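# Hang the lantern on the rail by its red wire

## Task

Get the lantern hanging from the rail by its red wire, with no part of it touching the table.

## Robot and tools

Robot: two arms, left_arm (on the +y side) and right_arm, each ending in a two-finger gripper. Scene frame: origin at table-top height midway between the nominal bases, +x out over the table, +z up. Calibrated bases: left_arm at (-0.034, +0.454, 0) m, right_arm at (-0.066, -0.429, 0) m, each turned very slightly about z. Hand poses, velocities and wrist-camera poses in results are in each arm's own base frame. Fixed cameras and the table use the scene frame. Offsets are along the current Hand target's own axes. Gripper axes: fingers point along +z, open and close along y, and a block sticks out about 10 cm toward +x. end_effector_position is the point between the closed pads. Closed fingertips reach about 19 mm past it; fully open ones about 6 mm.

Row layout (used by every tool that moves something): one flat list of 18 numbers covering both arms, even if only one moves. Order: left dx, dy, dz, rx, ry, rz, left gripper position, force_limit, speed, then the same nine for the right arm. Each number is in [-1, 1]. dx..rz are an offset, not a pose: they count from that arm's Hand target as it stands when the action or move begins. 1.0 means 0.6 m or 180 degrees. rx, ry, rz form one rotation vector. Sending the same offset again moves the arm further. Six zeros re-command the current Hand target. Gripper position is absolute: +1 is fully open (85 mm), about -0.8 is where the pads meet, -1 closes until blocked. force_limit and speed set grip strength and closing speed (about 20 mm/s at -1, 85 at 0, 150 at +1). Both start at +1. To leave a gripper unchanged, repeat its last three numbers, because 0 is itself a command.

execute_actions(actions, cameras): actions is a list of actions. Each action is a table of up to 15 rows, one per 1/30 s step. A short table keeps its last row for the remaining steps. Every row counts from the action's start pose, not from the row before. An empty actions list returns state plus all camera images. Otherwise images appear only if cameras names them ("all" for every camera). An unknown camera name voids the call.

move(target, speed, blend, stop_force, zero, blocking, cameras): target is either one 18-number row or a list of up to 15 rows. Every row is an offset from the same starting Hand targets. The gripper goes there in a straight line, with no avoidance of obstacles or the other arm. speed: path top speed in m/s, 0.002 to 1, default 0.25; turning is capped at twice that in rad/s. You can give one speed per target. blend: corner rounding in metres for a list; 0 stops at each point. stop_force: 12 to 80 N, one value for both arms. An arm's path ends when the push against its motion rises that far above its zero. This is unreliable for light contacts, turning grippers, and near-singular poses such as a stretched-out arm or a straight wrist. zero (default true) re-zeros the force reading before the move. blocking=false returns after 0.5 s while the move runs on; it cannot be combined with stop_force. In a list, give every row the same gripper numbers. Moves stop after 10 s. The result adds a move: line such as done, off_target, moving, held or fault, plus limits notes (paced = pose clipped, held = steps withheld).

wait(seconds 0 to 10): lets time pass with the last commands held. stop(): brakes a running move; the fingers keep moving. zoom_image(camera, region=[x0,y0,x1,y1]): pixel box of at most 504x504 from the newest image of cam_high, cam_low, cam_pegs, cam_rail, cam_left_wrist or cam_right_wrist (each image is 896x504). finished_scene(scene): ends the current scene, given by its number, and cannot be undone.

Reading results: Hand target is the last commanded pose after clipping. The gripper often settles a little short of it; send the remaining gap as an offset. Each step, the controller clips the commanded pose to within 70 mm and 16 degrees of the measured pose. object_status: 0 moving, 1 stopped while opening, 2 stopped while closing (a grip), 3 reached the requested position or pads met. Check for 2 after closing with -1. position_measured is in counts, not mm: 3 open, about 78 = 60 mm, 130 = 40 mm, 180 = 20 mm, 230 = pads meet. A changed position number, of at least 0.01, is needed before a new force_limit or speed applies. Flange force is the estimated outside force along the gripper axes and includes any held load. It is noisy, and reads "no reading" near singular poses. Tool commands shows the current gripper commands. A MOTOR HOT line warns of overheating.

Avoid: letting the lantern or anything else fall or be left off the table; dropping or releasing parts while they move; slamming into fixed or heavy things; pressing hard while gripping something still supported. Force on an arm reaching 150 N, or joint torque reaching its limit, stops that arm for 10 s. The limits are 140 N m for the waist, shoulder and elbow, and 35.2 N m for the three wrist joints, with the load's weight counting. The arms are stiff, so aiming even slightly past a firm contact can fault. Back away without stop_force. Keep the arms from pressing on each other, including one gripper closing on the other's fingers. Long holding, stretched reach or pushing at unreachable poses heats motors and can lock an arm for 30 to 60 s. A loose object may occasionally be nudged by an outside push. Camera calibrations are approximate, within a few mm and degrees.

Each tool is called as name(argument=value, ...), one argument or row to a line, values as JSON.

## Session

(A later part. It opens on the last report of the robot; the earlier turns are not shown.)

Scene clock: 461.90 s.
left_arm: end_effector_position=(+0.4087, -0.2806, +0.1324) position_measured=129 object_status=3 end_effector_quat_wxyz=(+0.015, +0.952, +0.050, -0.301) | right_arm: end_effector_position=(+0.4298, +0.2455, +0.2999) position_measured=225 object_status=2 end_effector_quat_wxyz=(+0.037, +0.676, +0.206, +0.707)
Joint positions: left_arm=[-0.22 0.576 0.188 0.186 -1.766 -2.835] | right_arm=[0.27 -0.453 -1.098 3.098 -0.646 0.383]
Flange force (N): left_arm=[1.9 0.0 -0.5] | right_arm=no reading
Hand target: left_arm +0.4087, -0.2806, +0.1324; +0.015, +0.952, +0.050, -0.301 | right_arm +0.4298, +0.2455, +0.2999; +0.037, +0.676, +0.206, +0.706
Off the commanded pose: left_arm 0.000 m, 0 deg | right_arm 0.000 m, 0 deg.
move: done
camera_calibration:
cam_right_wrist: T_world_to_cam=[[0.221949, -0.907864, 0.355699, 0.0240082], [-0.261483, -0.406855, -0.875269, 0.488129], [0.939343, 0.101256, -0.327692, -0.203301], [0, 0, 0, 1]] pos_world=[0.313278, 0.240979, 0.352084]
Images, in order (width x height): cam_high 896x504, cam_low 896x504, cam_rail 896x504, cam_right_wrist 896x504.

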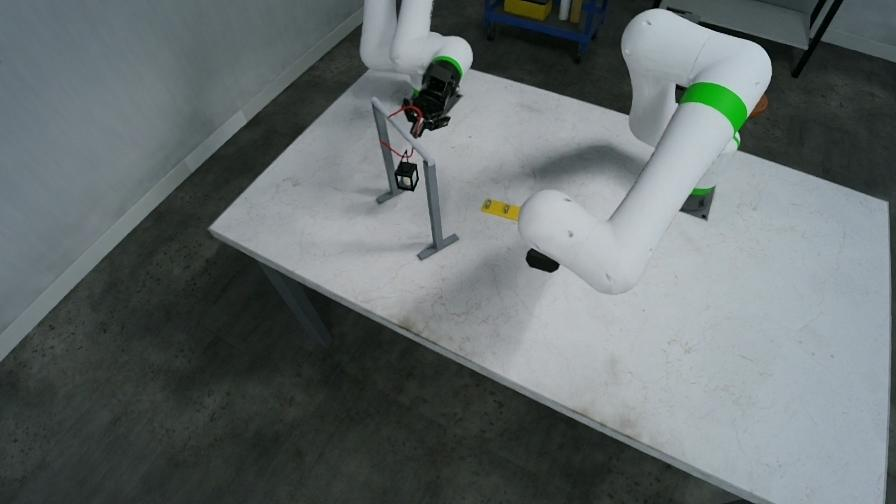

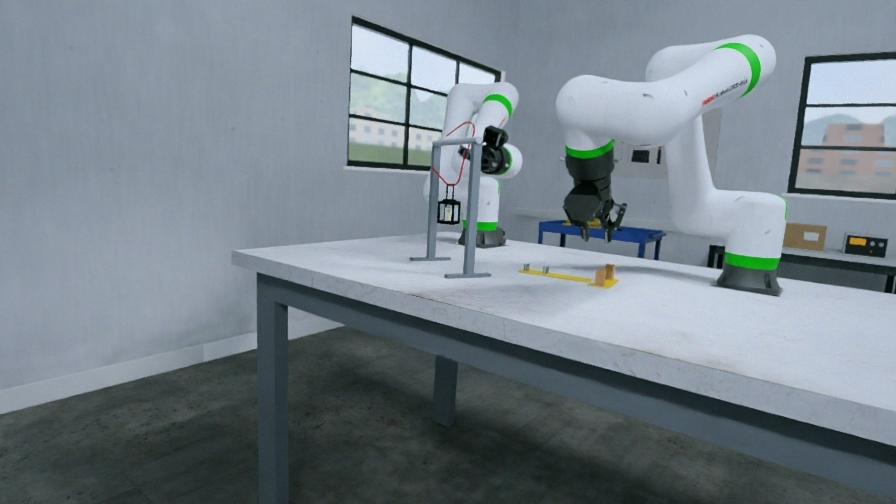

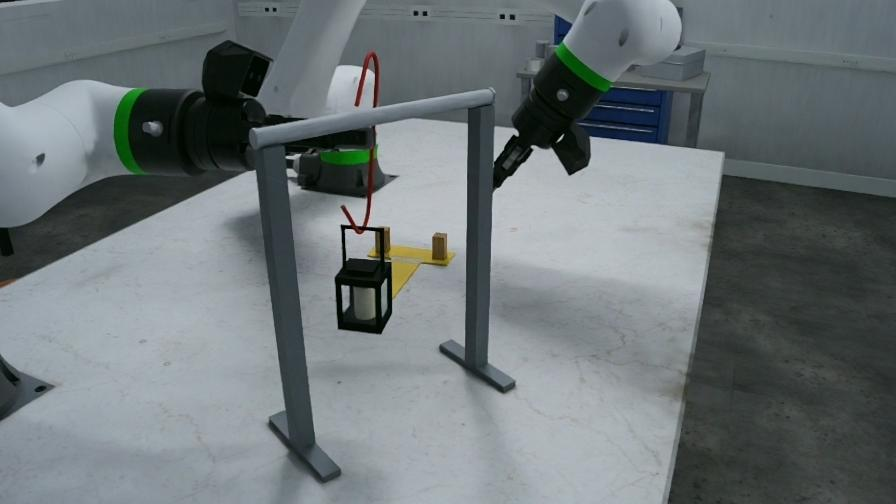

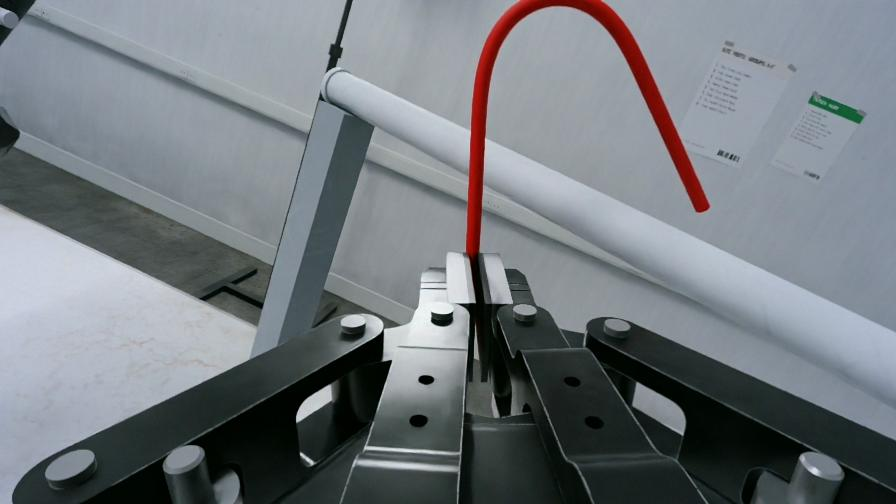

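move(
  target=[
    [0,0,0,0,0,0,0,0,-0.8,-0.0094,-0.0034,0,0,0,0,-1,0,-0.8],
    [0,0,0,0,0,0,0,0,-0.8,-0.0124,0.0048,0.0101,0,0,0,-1,0,-0.8],
  ],
  speed=0.02,
  cameras=["cam_high","cam_low","cam_rail","cam_right_wrist"],
)

zoom_image(
  camera="cam_low",
  region=[410, 100, 520, 190],
)

zoom_image(
  camera="cam_high",
  region=[360, 80, 460, 180],
)

zoom_image(
  camera="cam_rail",
  region=[230, 20, 510, 220],
)

Scene clock: 470.43 s.
left_arm: end_effector_position=(+0.4087, -0.2806, +0.1324) position_measured=129 object_status=3 end_effector_quat_wxyz=(+0.015, +0.952, +0.050, -0.301) | right_arm: end_effector_position=(+0.4370, +0.2418, +0.2938) position_measured=225 object_status=2 end_effector_quat_wxyz=(+0.037, +0.676, +0.206, +0.706)
Joint positions: left_arm=[-0.22 0.576 0.188 0.186 -1.766 -2.835] | right_arm=[0.238 -0.426 -1.087 3.151 -0.661 0.341]
Flange force (N): left_arm=[2.1 -0.2 0.0] | right_arm=no reading
Hand target: left_arm +0.4087, -0.2806, +0.1324; +0.015, +0.952, +0.050, -0.301 | right_arm +0.4370, +0.2418, +0.2939; +0.037, +0.676, +0.206, +0.706
Off the commanded pose: left_arm 0.000 m, 0 deg | right_arm 0.000 m, 0 deg.
move: done
camera_calibration:
cam_right_wrist: T_world_to_cam=[[0.222068, -0.907854, 0.355649, 0.021289], [-0.261756, -0.406876, -0.875178, 0.483268], [0.939239, 0.101256, -0.32799, -0.211562], [0, 0, 0, 1]] pos_world=[0.320478, 0.237379, 0.345984]
Images, in order (width x height): cam_high 896x504, cam_low 896x504, cam_rail 896x504, cam_right_wrist 896x504.

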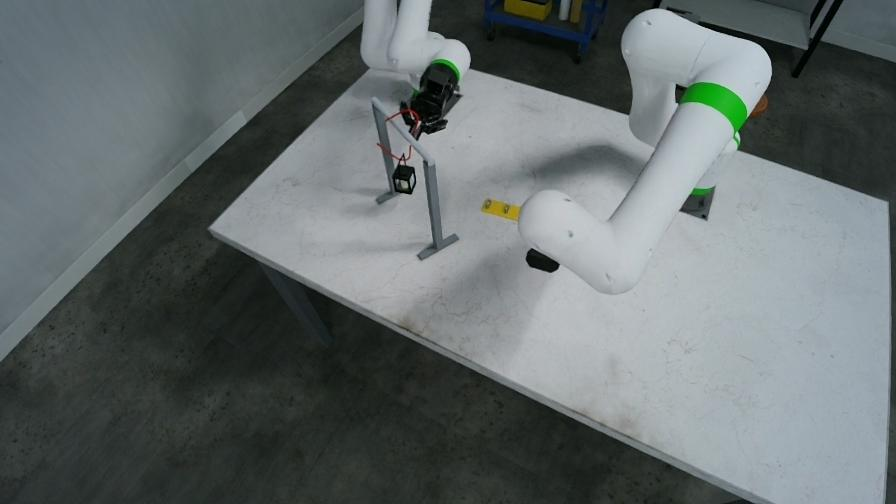

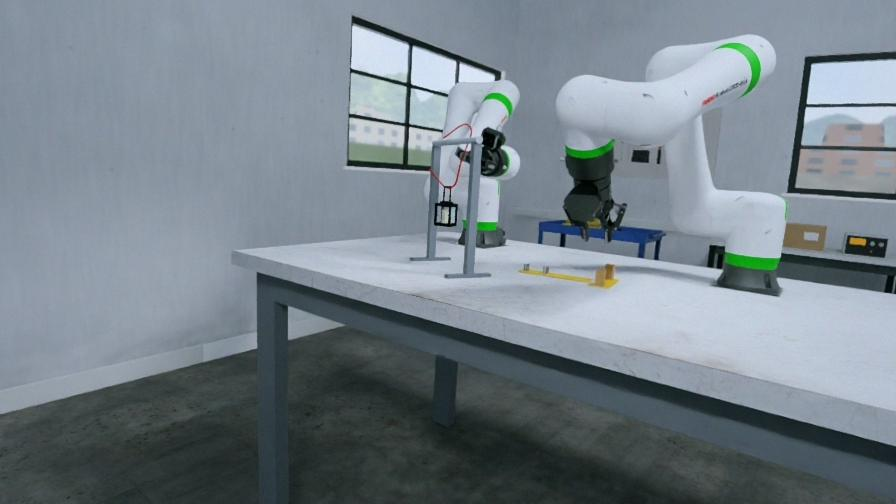

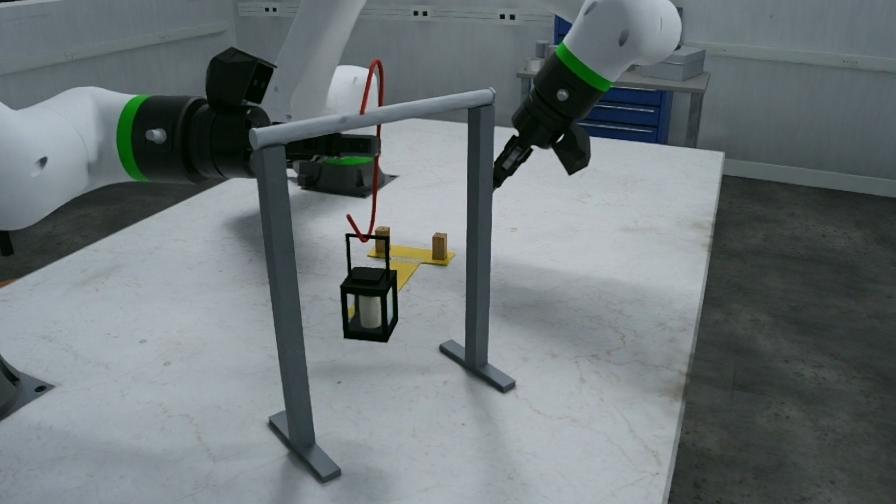

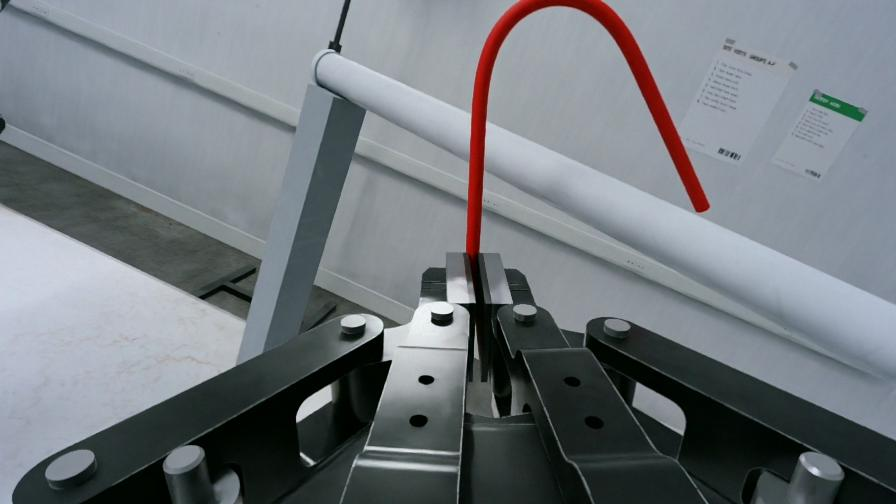

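Scaled by 4.582.

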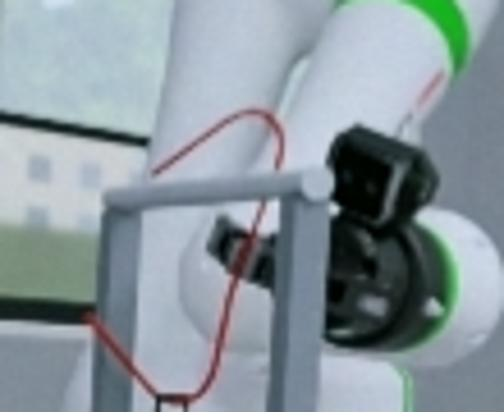

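Scaled by 5.040.

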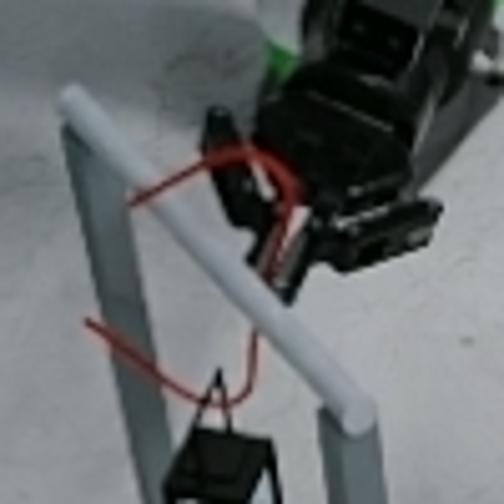

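Scaled by 1.800.

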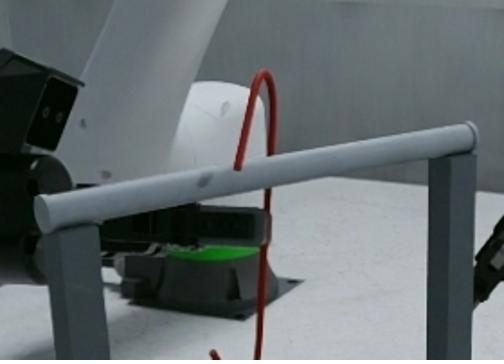

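move(
  target=[
    [0,0,0,0,0,0,0,0,-0.8,-0.0022,0.0061,0.0076,0,0,0,-1,0,-0.8],
    [0,0,0,0,0,0,0,0,-0.8,-0.0022,0.0061,0.0076,0,0,0.06,-1,0,-0.8],
  ],
  speed=0.03,
  cameras=["cam_high","cam_low","cam_rail","cam_right_wrist"],
)

zoom_image(
  camera="cam_low",
  region=[410, 100, 520, 190],
)

zoom_image(
  camera="cam_high",
  region=[360, 80, 460, 180],
)

zoom_image(
  camera="cam_rail",
  region=[230, 20, 510, 220],
)

Scene clock: 483.27 s.
left_arm: end_effector_position=(+0.4087, -0.2806, +0.1324) position_measured=129 object_status=3 end_effector_quat_wxyz=(+0.015, +0.952, +0.050, -0.301) | right_arm: end_effector_position=(+0.4423, +0.2392, +0.2939) position_measured=225 object_status=2 end_effector_quat_wxyz=(-0.030, +0.692, +0.142, +0.707)
Joint positions: left_arm=[-0.22 0.576 0.188 0.186 -1.766 -2.835] | right_arm=[0.217 -0.419 -1.072 3.187 -0.655 0.124]
Flange force (N): left_arm=[2.0 -0.2 -0.1] | right_arm=no reading
Hand target: left_arm +0.4087, -0.2806, +0.1324; +0.015, +0.952, +0.050, -0.301 | right_arm +0.4423, +0.2392, +0.2939; -0.030, +0.692, +0.142, +0.707
Off the commanded pose: left_arm 0.000 m, 0 deg | right_arm 0.000 m, 0 deg.
move: done
camera_calibration:
cam_right_wrist: T_world_to_cam=[[0.234234, -0.956448, 0.174188, 0.0772266], [-0.302562, -0.241993, -0.921898, 0.475993], [0.9239, 0.163237, -0.346067, -0.219038], [0, 0, 0, 1]] pos_world=[0.328297, 0.224805, 0.349564]
Images, in order (width x height): cam_high 896x504, cam_low 896x504, cam_rail 896x504, cam_right_wrist 896x504.

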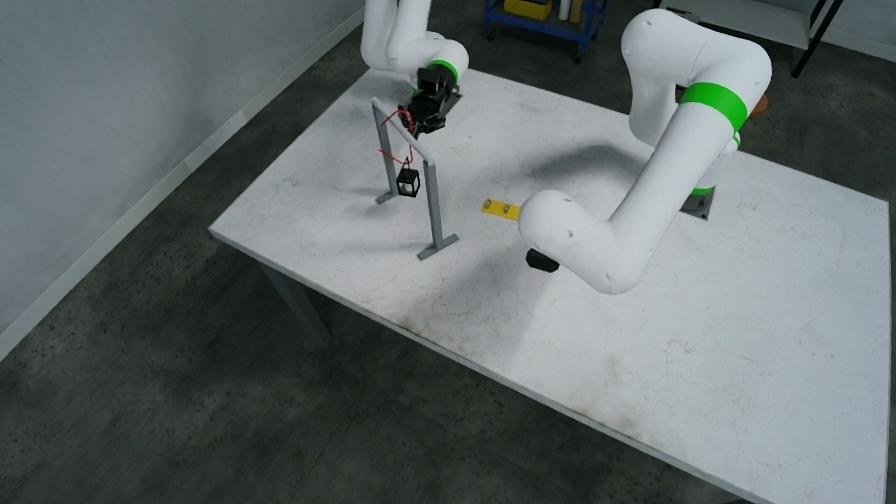

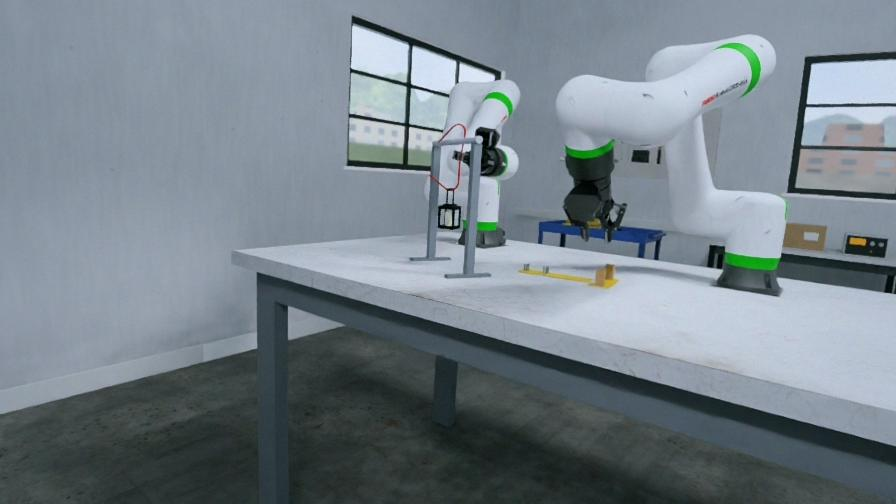

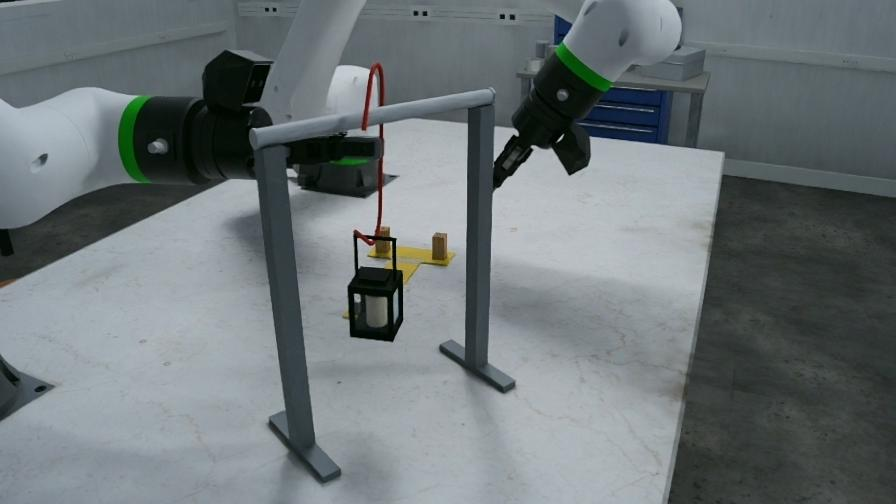

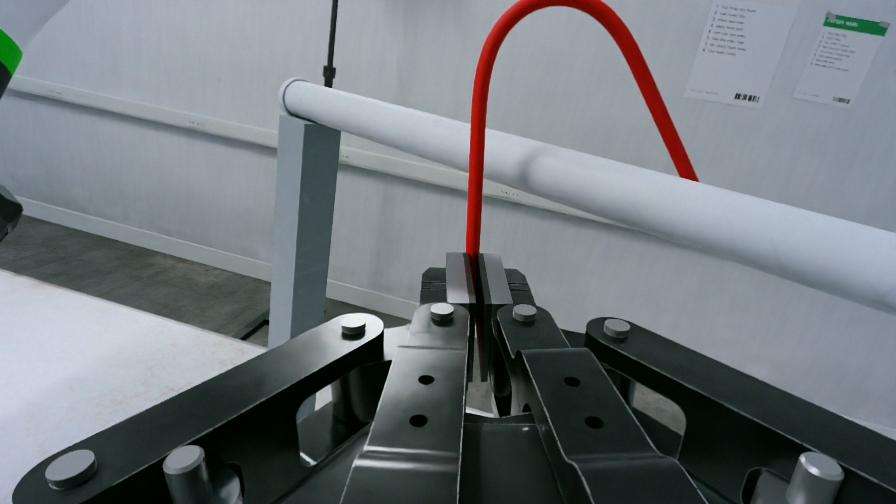

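Scaled by 4.582.

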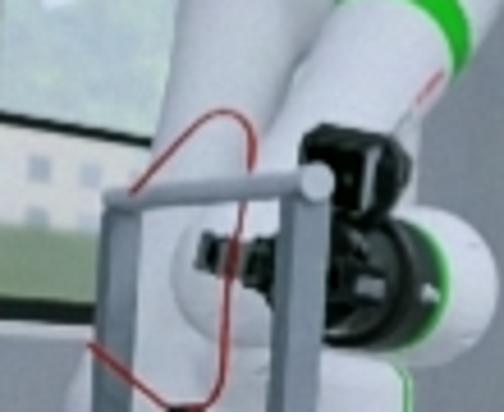

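Scaled by 5.040.

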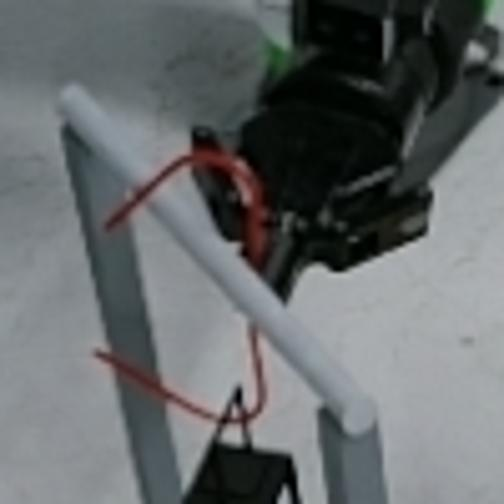

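Scaled by 1.800.

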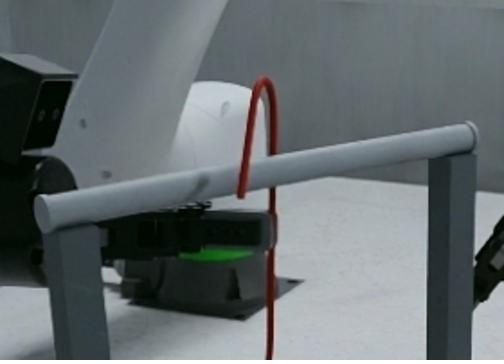

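move(
  target=[
    [0,0,0,0,0,0,0,0,-0.8,0,0,0,0,0,0.0511,-1,0,-0.8],
    [0,0,0,0,0,0,0,0,-0.8,-0.0197,-0.0032,0,0,0,0.0511,-1,0,-0.8],
  ],
  speed=0.02,
  cameras=["cam_high","cam_low","cam_rail","cam_right_wrist"],
)

zoom_image(
  camera="cam_low",
  region=[410, 100, 520, 190],
)

zoom_image(
  camera="cam_rail",
  region=[230, 20, 510, 220],
)

Scene clock: 493.20 s.
left_arm: end_effector_position=(+0.4087, -0.2806, +0.1324) position_measured=129 object_status=3 end_effector_quat_wxyz=(+0.015, +0.952, +0.050, -0.301) | right_arm: end_effector_position=(+0.4423, +0.2391, +0.2820) position_measured=225 object_status=2 end_effector_quat_wxyz=(-0.086, +0.702, +0.086, +0.702)
Joint positions: left_arm=[-0.22 0.576 0.188 0.186 -1.766 -2.835] | right_arm=[0.217 -0.378 -1.088 3.184 -0.711 -0.033]
Flange force (N): left_arm=[1.8 -0.3 -0.6] | right_arm=no reading
Hand target: left_arm +0.4087, -0.2806, +0.1324; +0.015, +0.952, +0.050, -0.301 | right_arm +0.4423, +0.2392, +0.2820; -0.086, +0.702, +0.086, +0.702
Off the commanded pose: left_arm 0.000 m, 0 deg | right_arm 0.000 m, 0 deg.
move: done
camera_calibration:
cam_right_wrist: T_world_to_cam=[[0.237947, -0.971169, 0.0145839, 0.126099], [-0.33872, -0.0970439, -0.935869, 0.45029], [0.910302, 0.217748, -0.352045, -0.228473], [0, 0, 0, 1]] pos_world=[0.330496, 0.215911, 0.339141]
Images, in order (width x height): cam_high 896x504, cam_low 896x504, cam_rail 896x504, cam_right_wrist 896x504.

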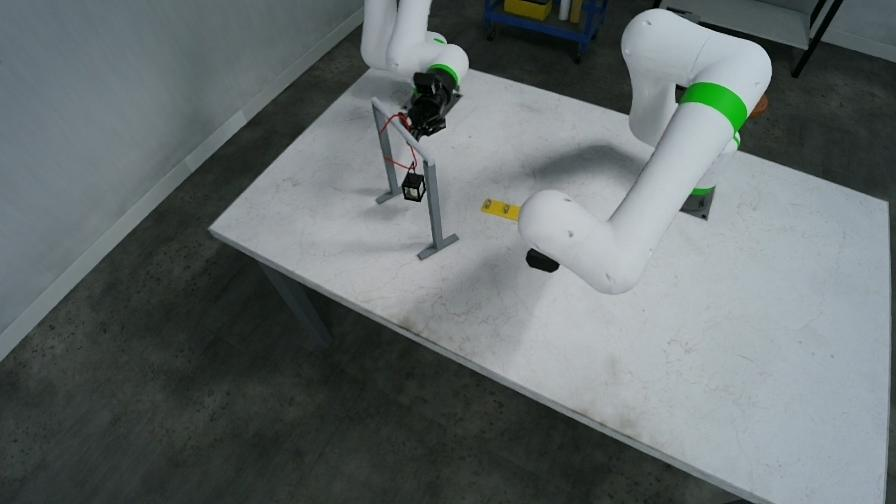

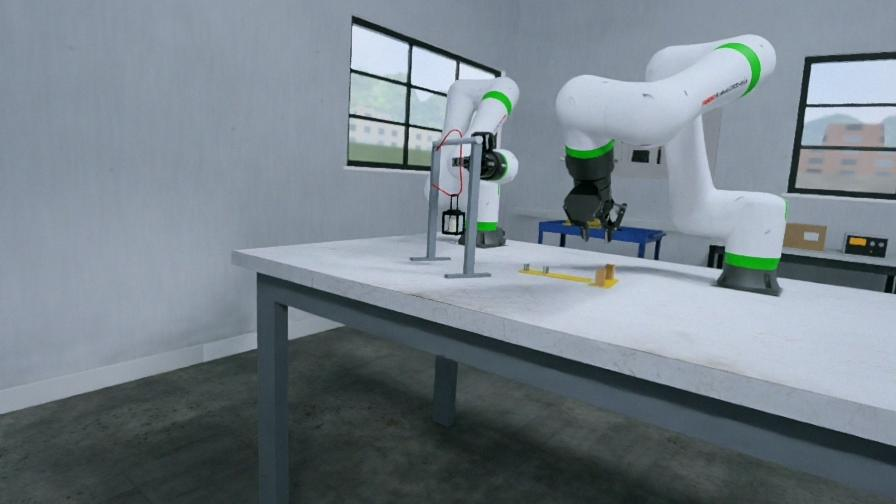

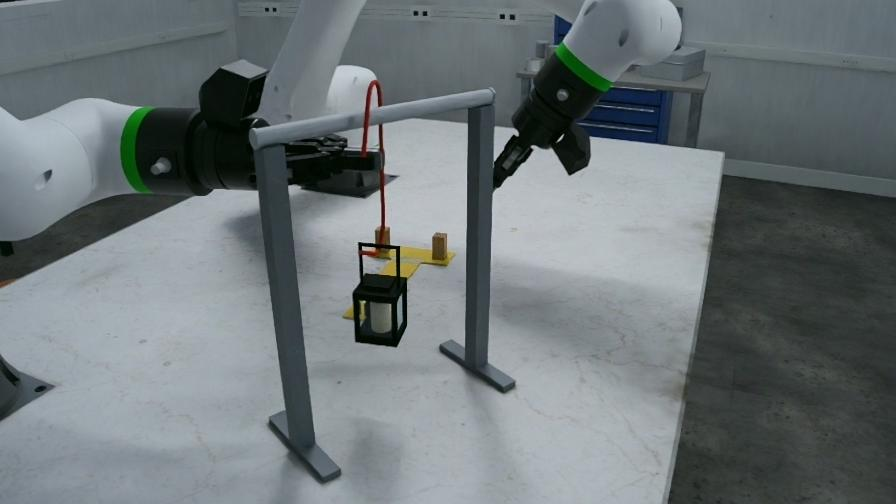

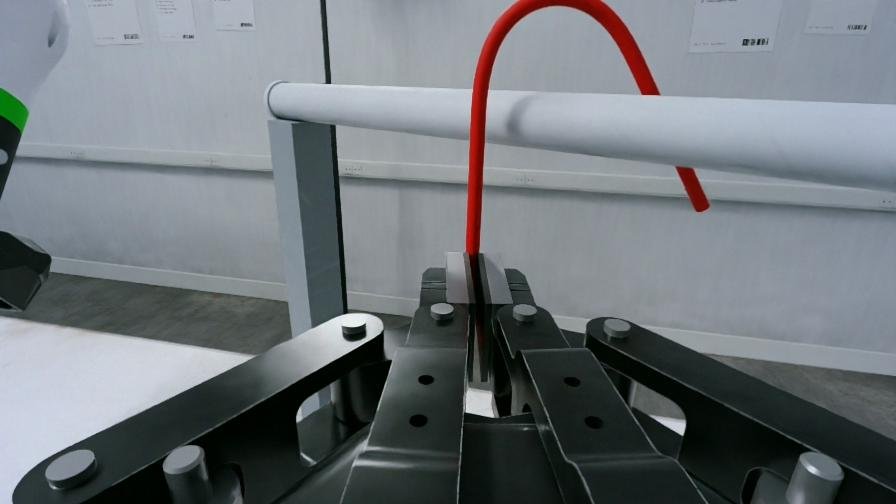

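Scaled by 4.582.

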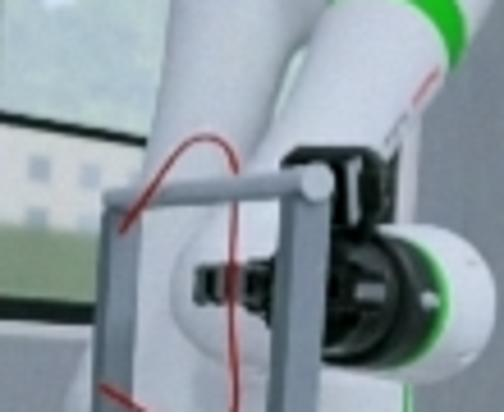

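Scaled by 1.800.

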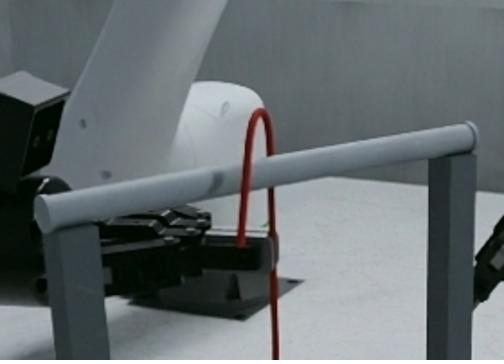

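move(
  target=[
    [0,0,0,0,0,0,0,0,-0.8,-0.02,0,0,0,0,0,-1,0,-0.8],
    [0,0,0,0,0,0,0,0,-0.8,-0.0283,0,0,0,0,0,-1,0,-0.8],
  ],
  speed=0.015,
  cameras=["cam_rail","cam_right_wrist"],
)

zoom_image(
  camera="cam_rail",
  region=[300, 60, 440, 160],
)

Scene clock: 497.80 s.
left_arm: end_effector_position=(+0.4087, -0.2806, +0.1324) position_measured=129 object_status=3 end_effector_quat_wxyz=(+0.015, +0.952, +0.050, -0.301) | right_arm: end_effector_position=(+0.4424, +0.2392, +0.2650) position_measured=225 object_status=2 end_effector_quat_wxyz=(-0.086, +0.702, +0.086, +0.702)
Joint positions: left_arm=[-0.22 0.576 0.188 0.186 -1.766 -2.835] | right_arm=[0.217 -0.314 -1.108 3.18 -0.796 -0.028]
Flange force (N): left_arm=[2.4 0.1 -0.3] | right_arm=no reading
Hand target: left_arm +0.4087, -0.2806, +0.1324; +0.015, +0.952, +0.050, -0.301 | right_arm +0.4423, +0.2392, +0.2650; -0.086, +0.702, +0.086, +0.702
Off the commanded pose: left_arm 0.000 m, 0 deg | right_arm 0.000 m, 0 deg.
move: done
camera_calibration:
cam_right_wrist: T_world_to_cam=[[0.238036, -0.971147, 0.0145495, 0.126421], [-0.338711, -0.0970416, -0.935873, 0.434388], [0.910282, 0.217843, -0.352037, -0.234496], [0, 0, 0, 1]] pos_world=[0.330497, 0.216011, 0.322141]
Images, in order (width x height): cam_rail 896x504, cam_right_wrist 896x504.

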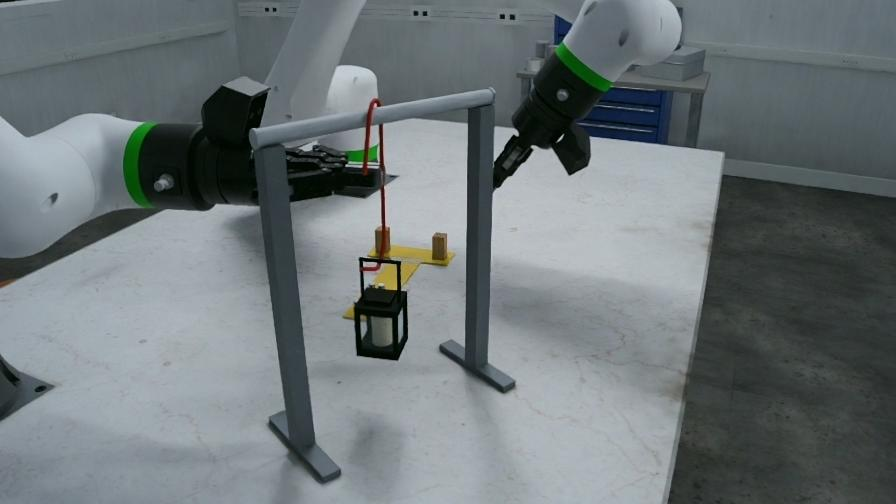

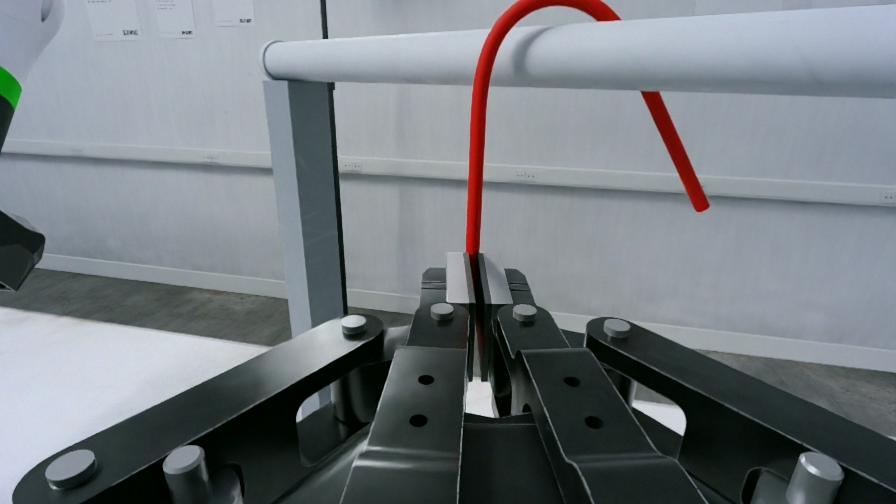

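Scaled by 3.600.

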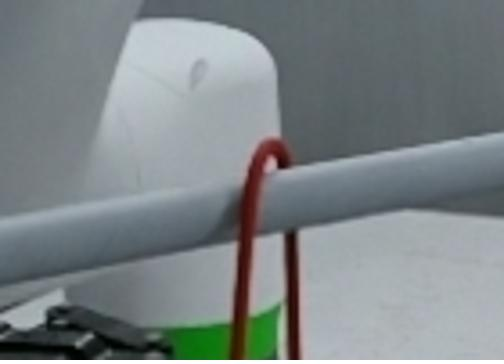

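move(
  target=[0,0,0,0,0,0,0,0,-0.8,-0.0075,0,0,0,0,0,-1,0,-0.8],
  speed=0.012,
  cameras=["cam_rail","cam_right_wrist"],
)

zoom_image(
  camera="cam_rail",
  region=[300, 60, 440, 160],
)

Scene clock: 501.10 s.
left_arm: end_effector_position=(+0.4087, -0.2806, +0.1324) position_measured=129 object_status=3 end_effector_quat_wxyz=(+0.015, +0.952, +0.050, -0.301) | right_arm: end_effector_position=(+0.4424, +0.2392, +0.2605) position_measured=225 object_status=2 end_effector_quat_wxyz=(-0.086, +0.702, +0.086, +0.702)
Joint positions: left_arm=[-0.22 0.576 0.188 0.186 -1.766 -2.835] | right_arm=[0.217 -0.295 -1.113 3.179 -0.819 -0.027]
Flange force (N): left_arm=[2.3 -0.2 -0.6] | right_arm=no reading
Hand target: left_arm +0.4087, -0.2806, +0.1324; +0.015, +0.952, +0.050, -0.301 | right_arm +0.4423, +0.2392, +0.2605; -0.086, +0.702, +0.086, +0.702
Off the commanded pose: left_arm 0.000 m, 0 deg | right_arm 0.000 m, 0 deg.
move: done
camera_calibration:
cam_right_wrist: T_world_to_cam=[[0.238036, -0.971147, 0.0145495, 0.126487], [-0.338711, -0.0970416, -0.935873, 0.430177], [0.910282, 0.217843, -0.352037, -0.23608], [0, 0, 0, 1]] pos_world=[0.330497, 0.216011, 0.317641]
Images, in order (width x height): cam_rail 896x504, cam_right_wrist 896x504.

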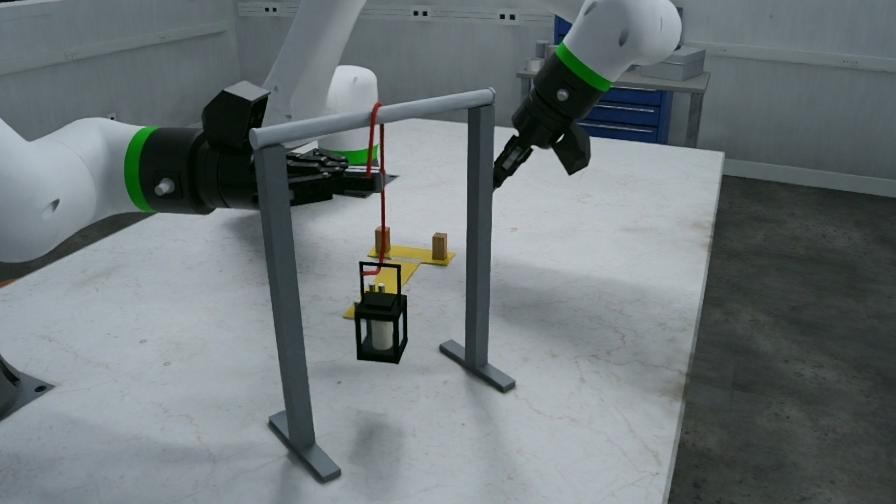

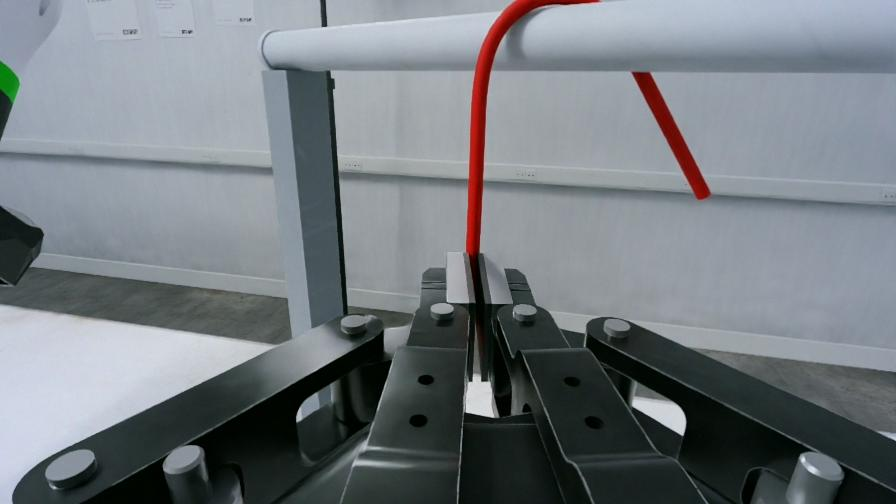

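Scaled by 3.600.

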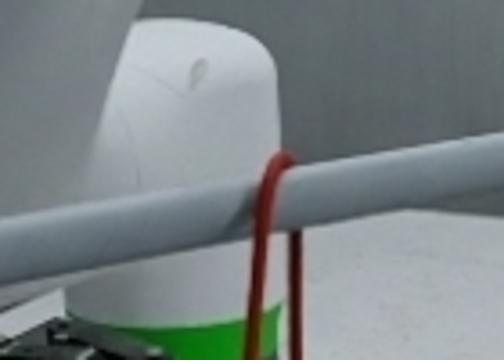

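move(
  target=[
    [0,0,0,0,0,0,0,0,-0.8,0,0,0,0,0,0,-0.5,-0.5,-1],
    [0,0,0,0,0,0,0,0,-0.8,0,0,0,0,0,0,0.0,-0.5,-1],
  ],
  cameras=["cam_rail","cam_right_wrist","cam_low"],
)

Scene clock: 506.40 s.
left_arm: end_effector_position=(+0.4087, -0.2806, +0.1324) position_measured=129 object_status=3 end_effector_quat_wxyz=(+0.015, +0.952, +0.050, -0.301) | right_arm: end_effector_position=(+0.4423, +0.2392, +0.2605) position_measured=128 object_status=0 end_effector_quat_wxyz=(-0.086, +0.702, +0.086, +0.702)
Joint positions: left_arm=[-0.22 0.576 0.188 0.186 -1.766 -2.835] | right_arm=[0.217 -0.295 -1.113 3.179 -0.819 -0.027]
Flange force (N): left_arm=[2.0 -0.1 -0.6] | right_arm=no reading
Hand target: left_arm +0.4087, -0.2806, +0.1324; +0.015, +0.952, +0.050, -0.301 | right_arm +0.4423, +0.2392, +0.2605; -0.086, +0.702, +0.086, +0.702
Off the commanded pose: left_arm 0.000 m, 0 deg | right_arm 0.000 m, 0 deg.
move: done
camera_calibration:
cam_right_wrist: T_world_to_cam=[[0.238036, -0.971147, 0.0145495, 0.126487], [-0.338711, -0.0970416, -0.935873, 0.430177], [0.910282, 0.217843, -0.352037, -0.23608], [0, 0, 0, 1]] pos_world=[0.330497, 0.216011, 0.317641]
Images, in order (width x height): cam_low 896x504, cam_rail 896x504, cam_right_wrist 896x504.

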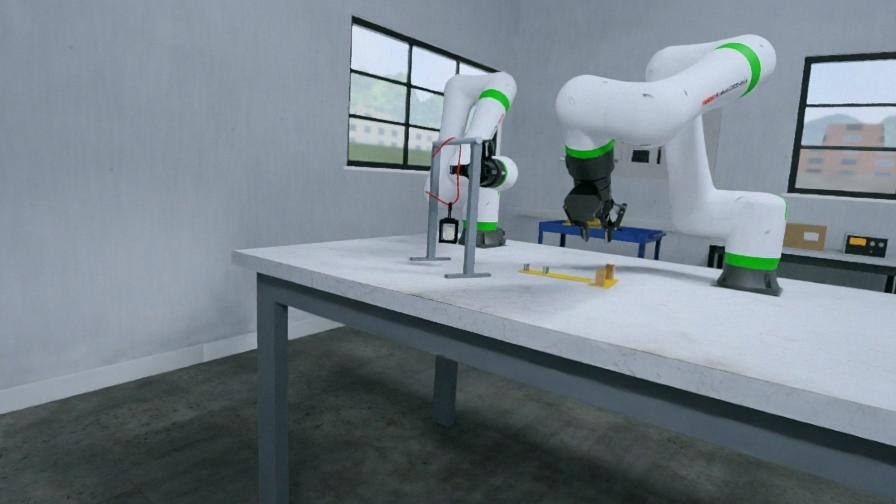

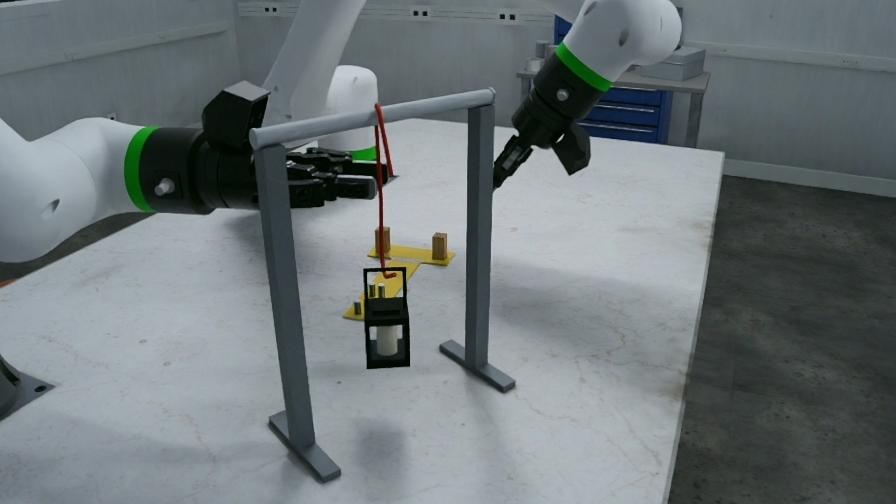

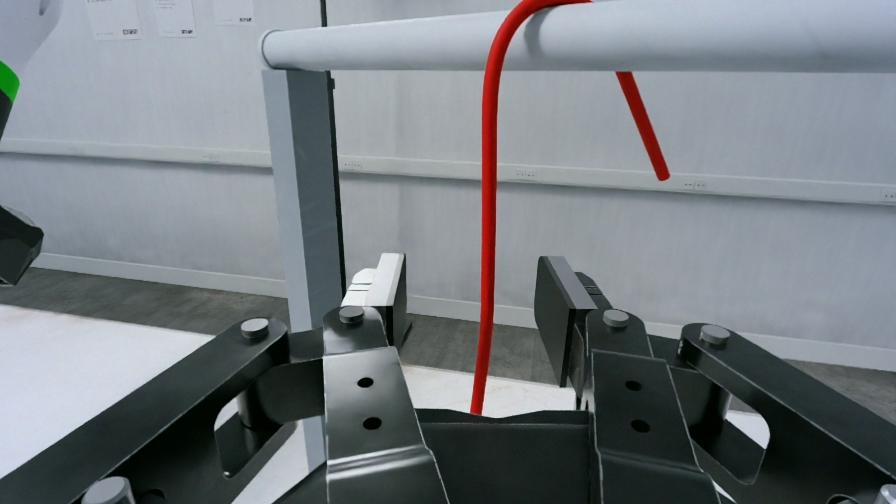

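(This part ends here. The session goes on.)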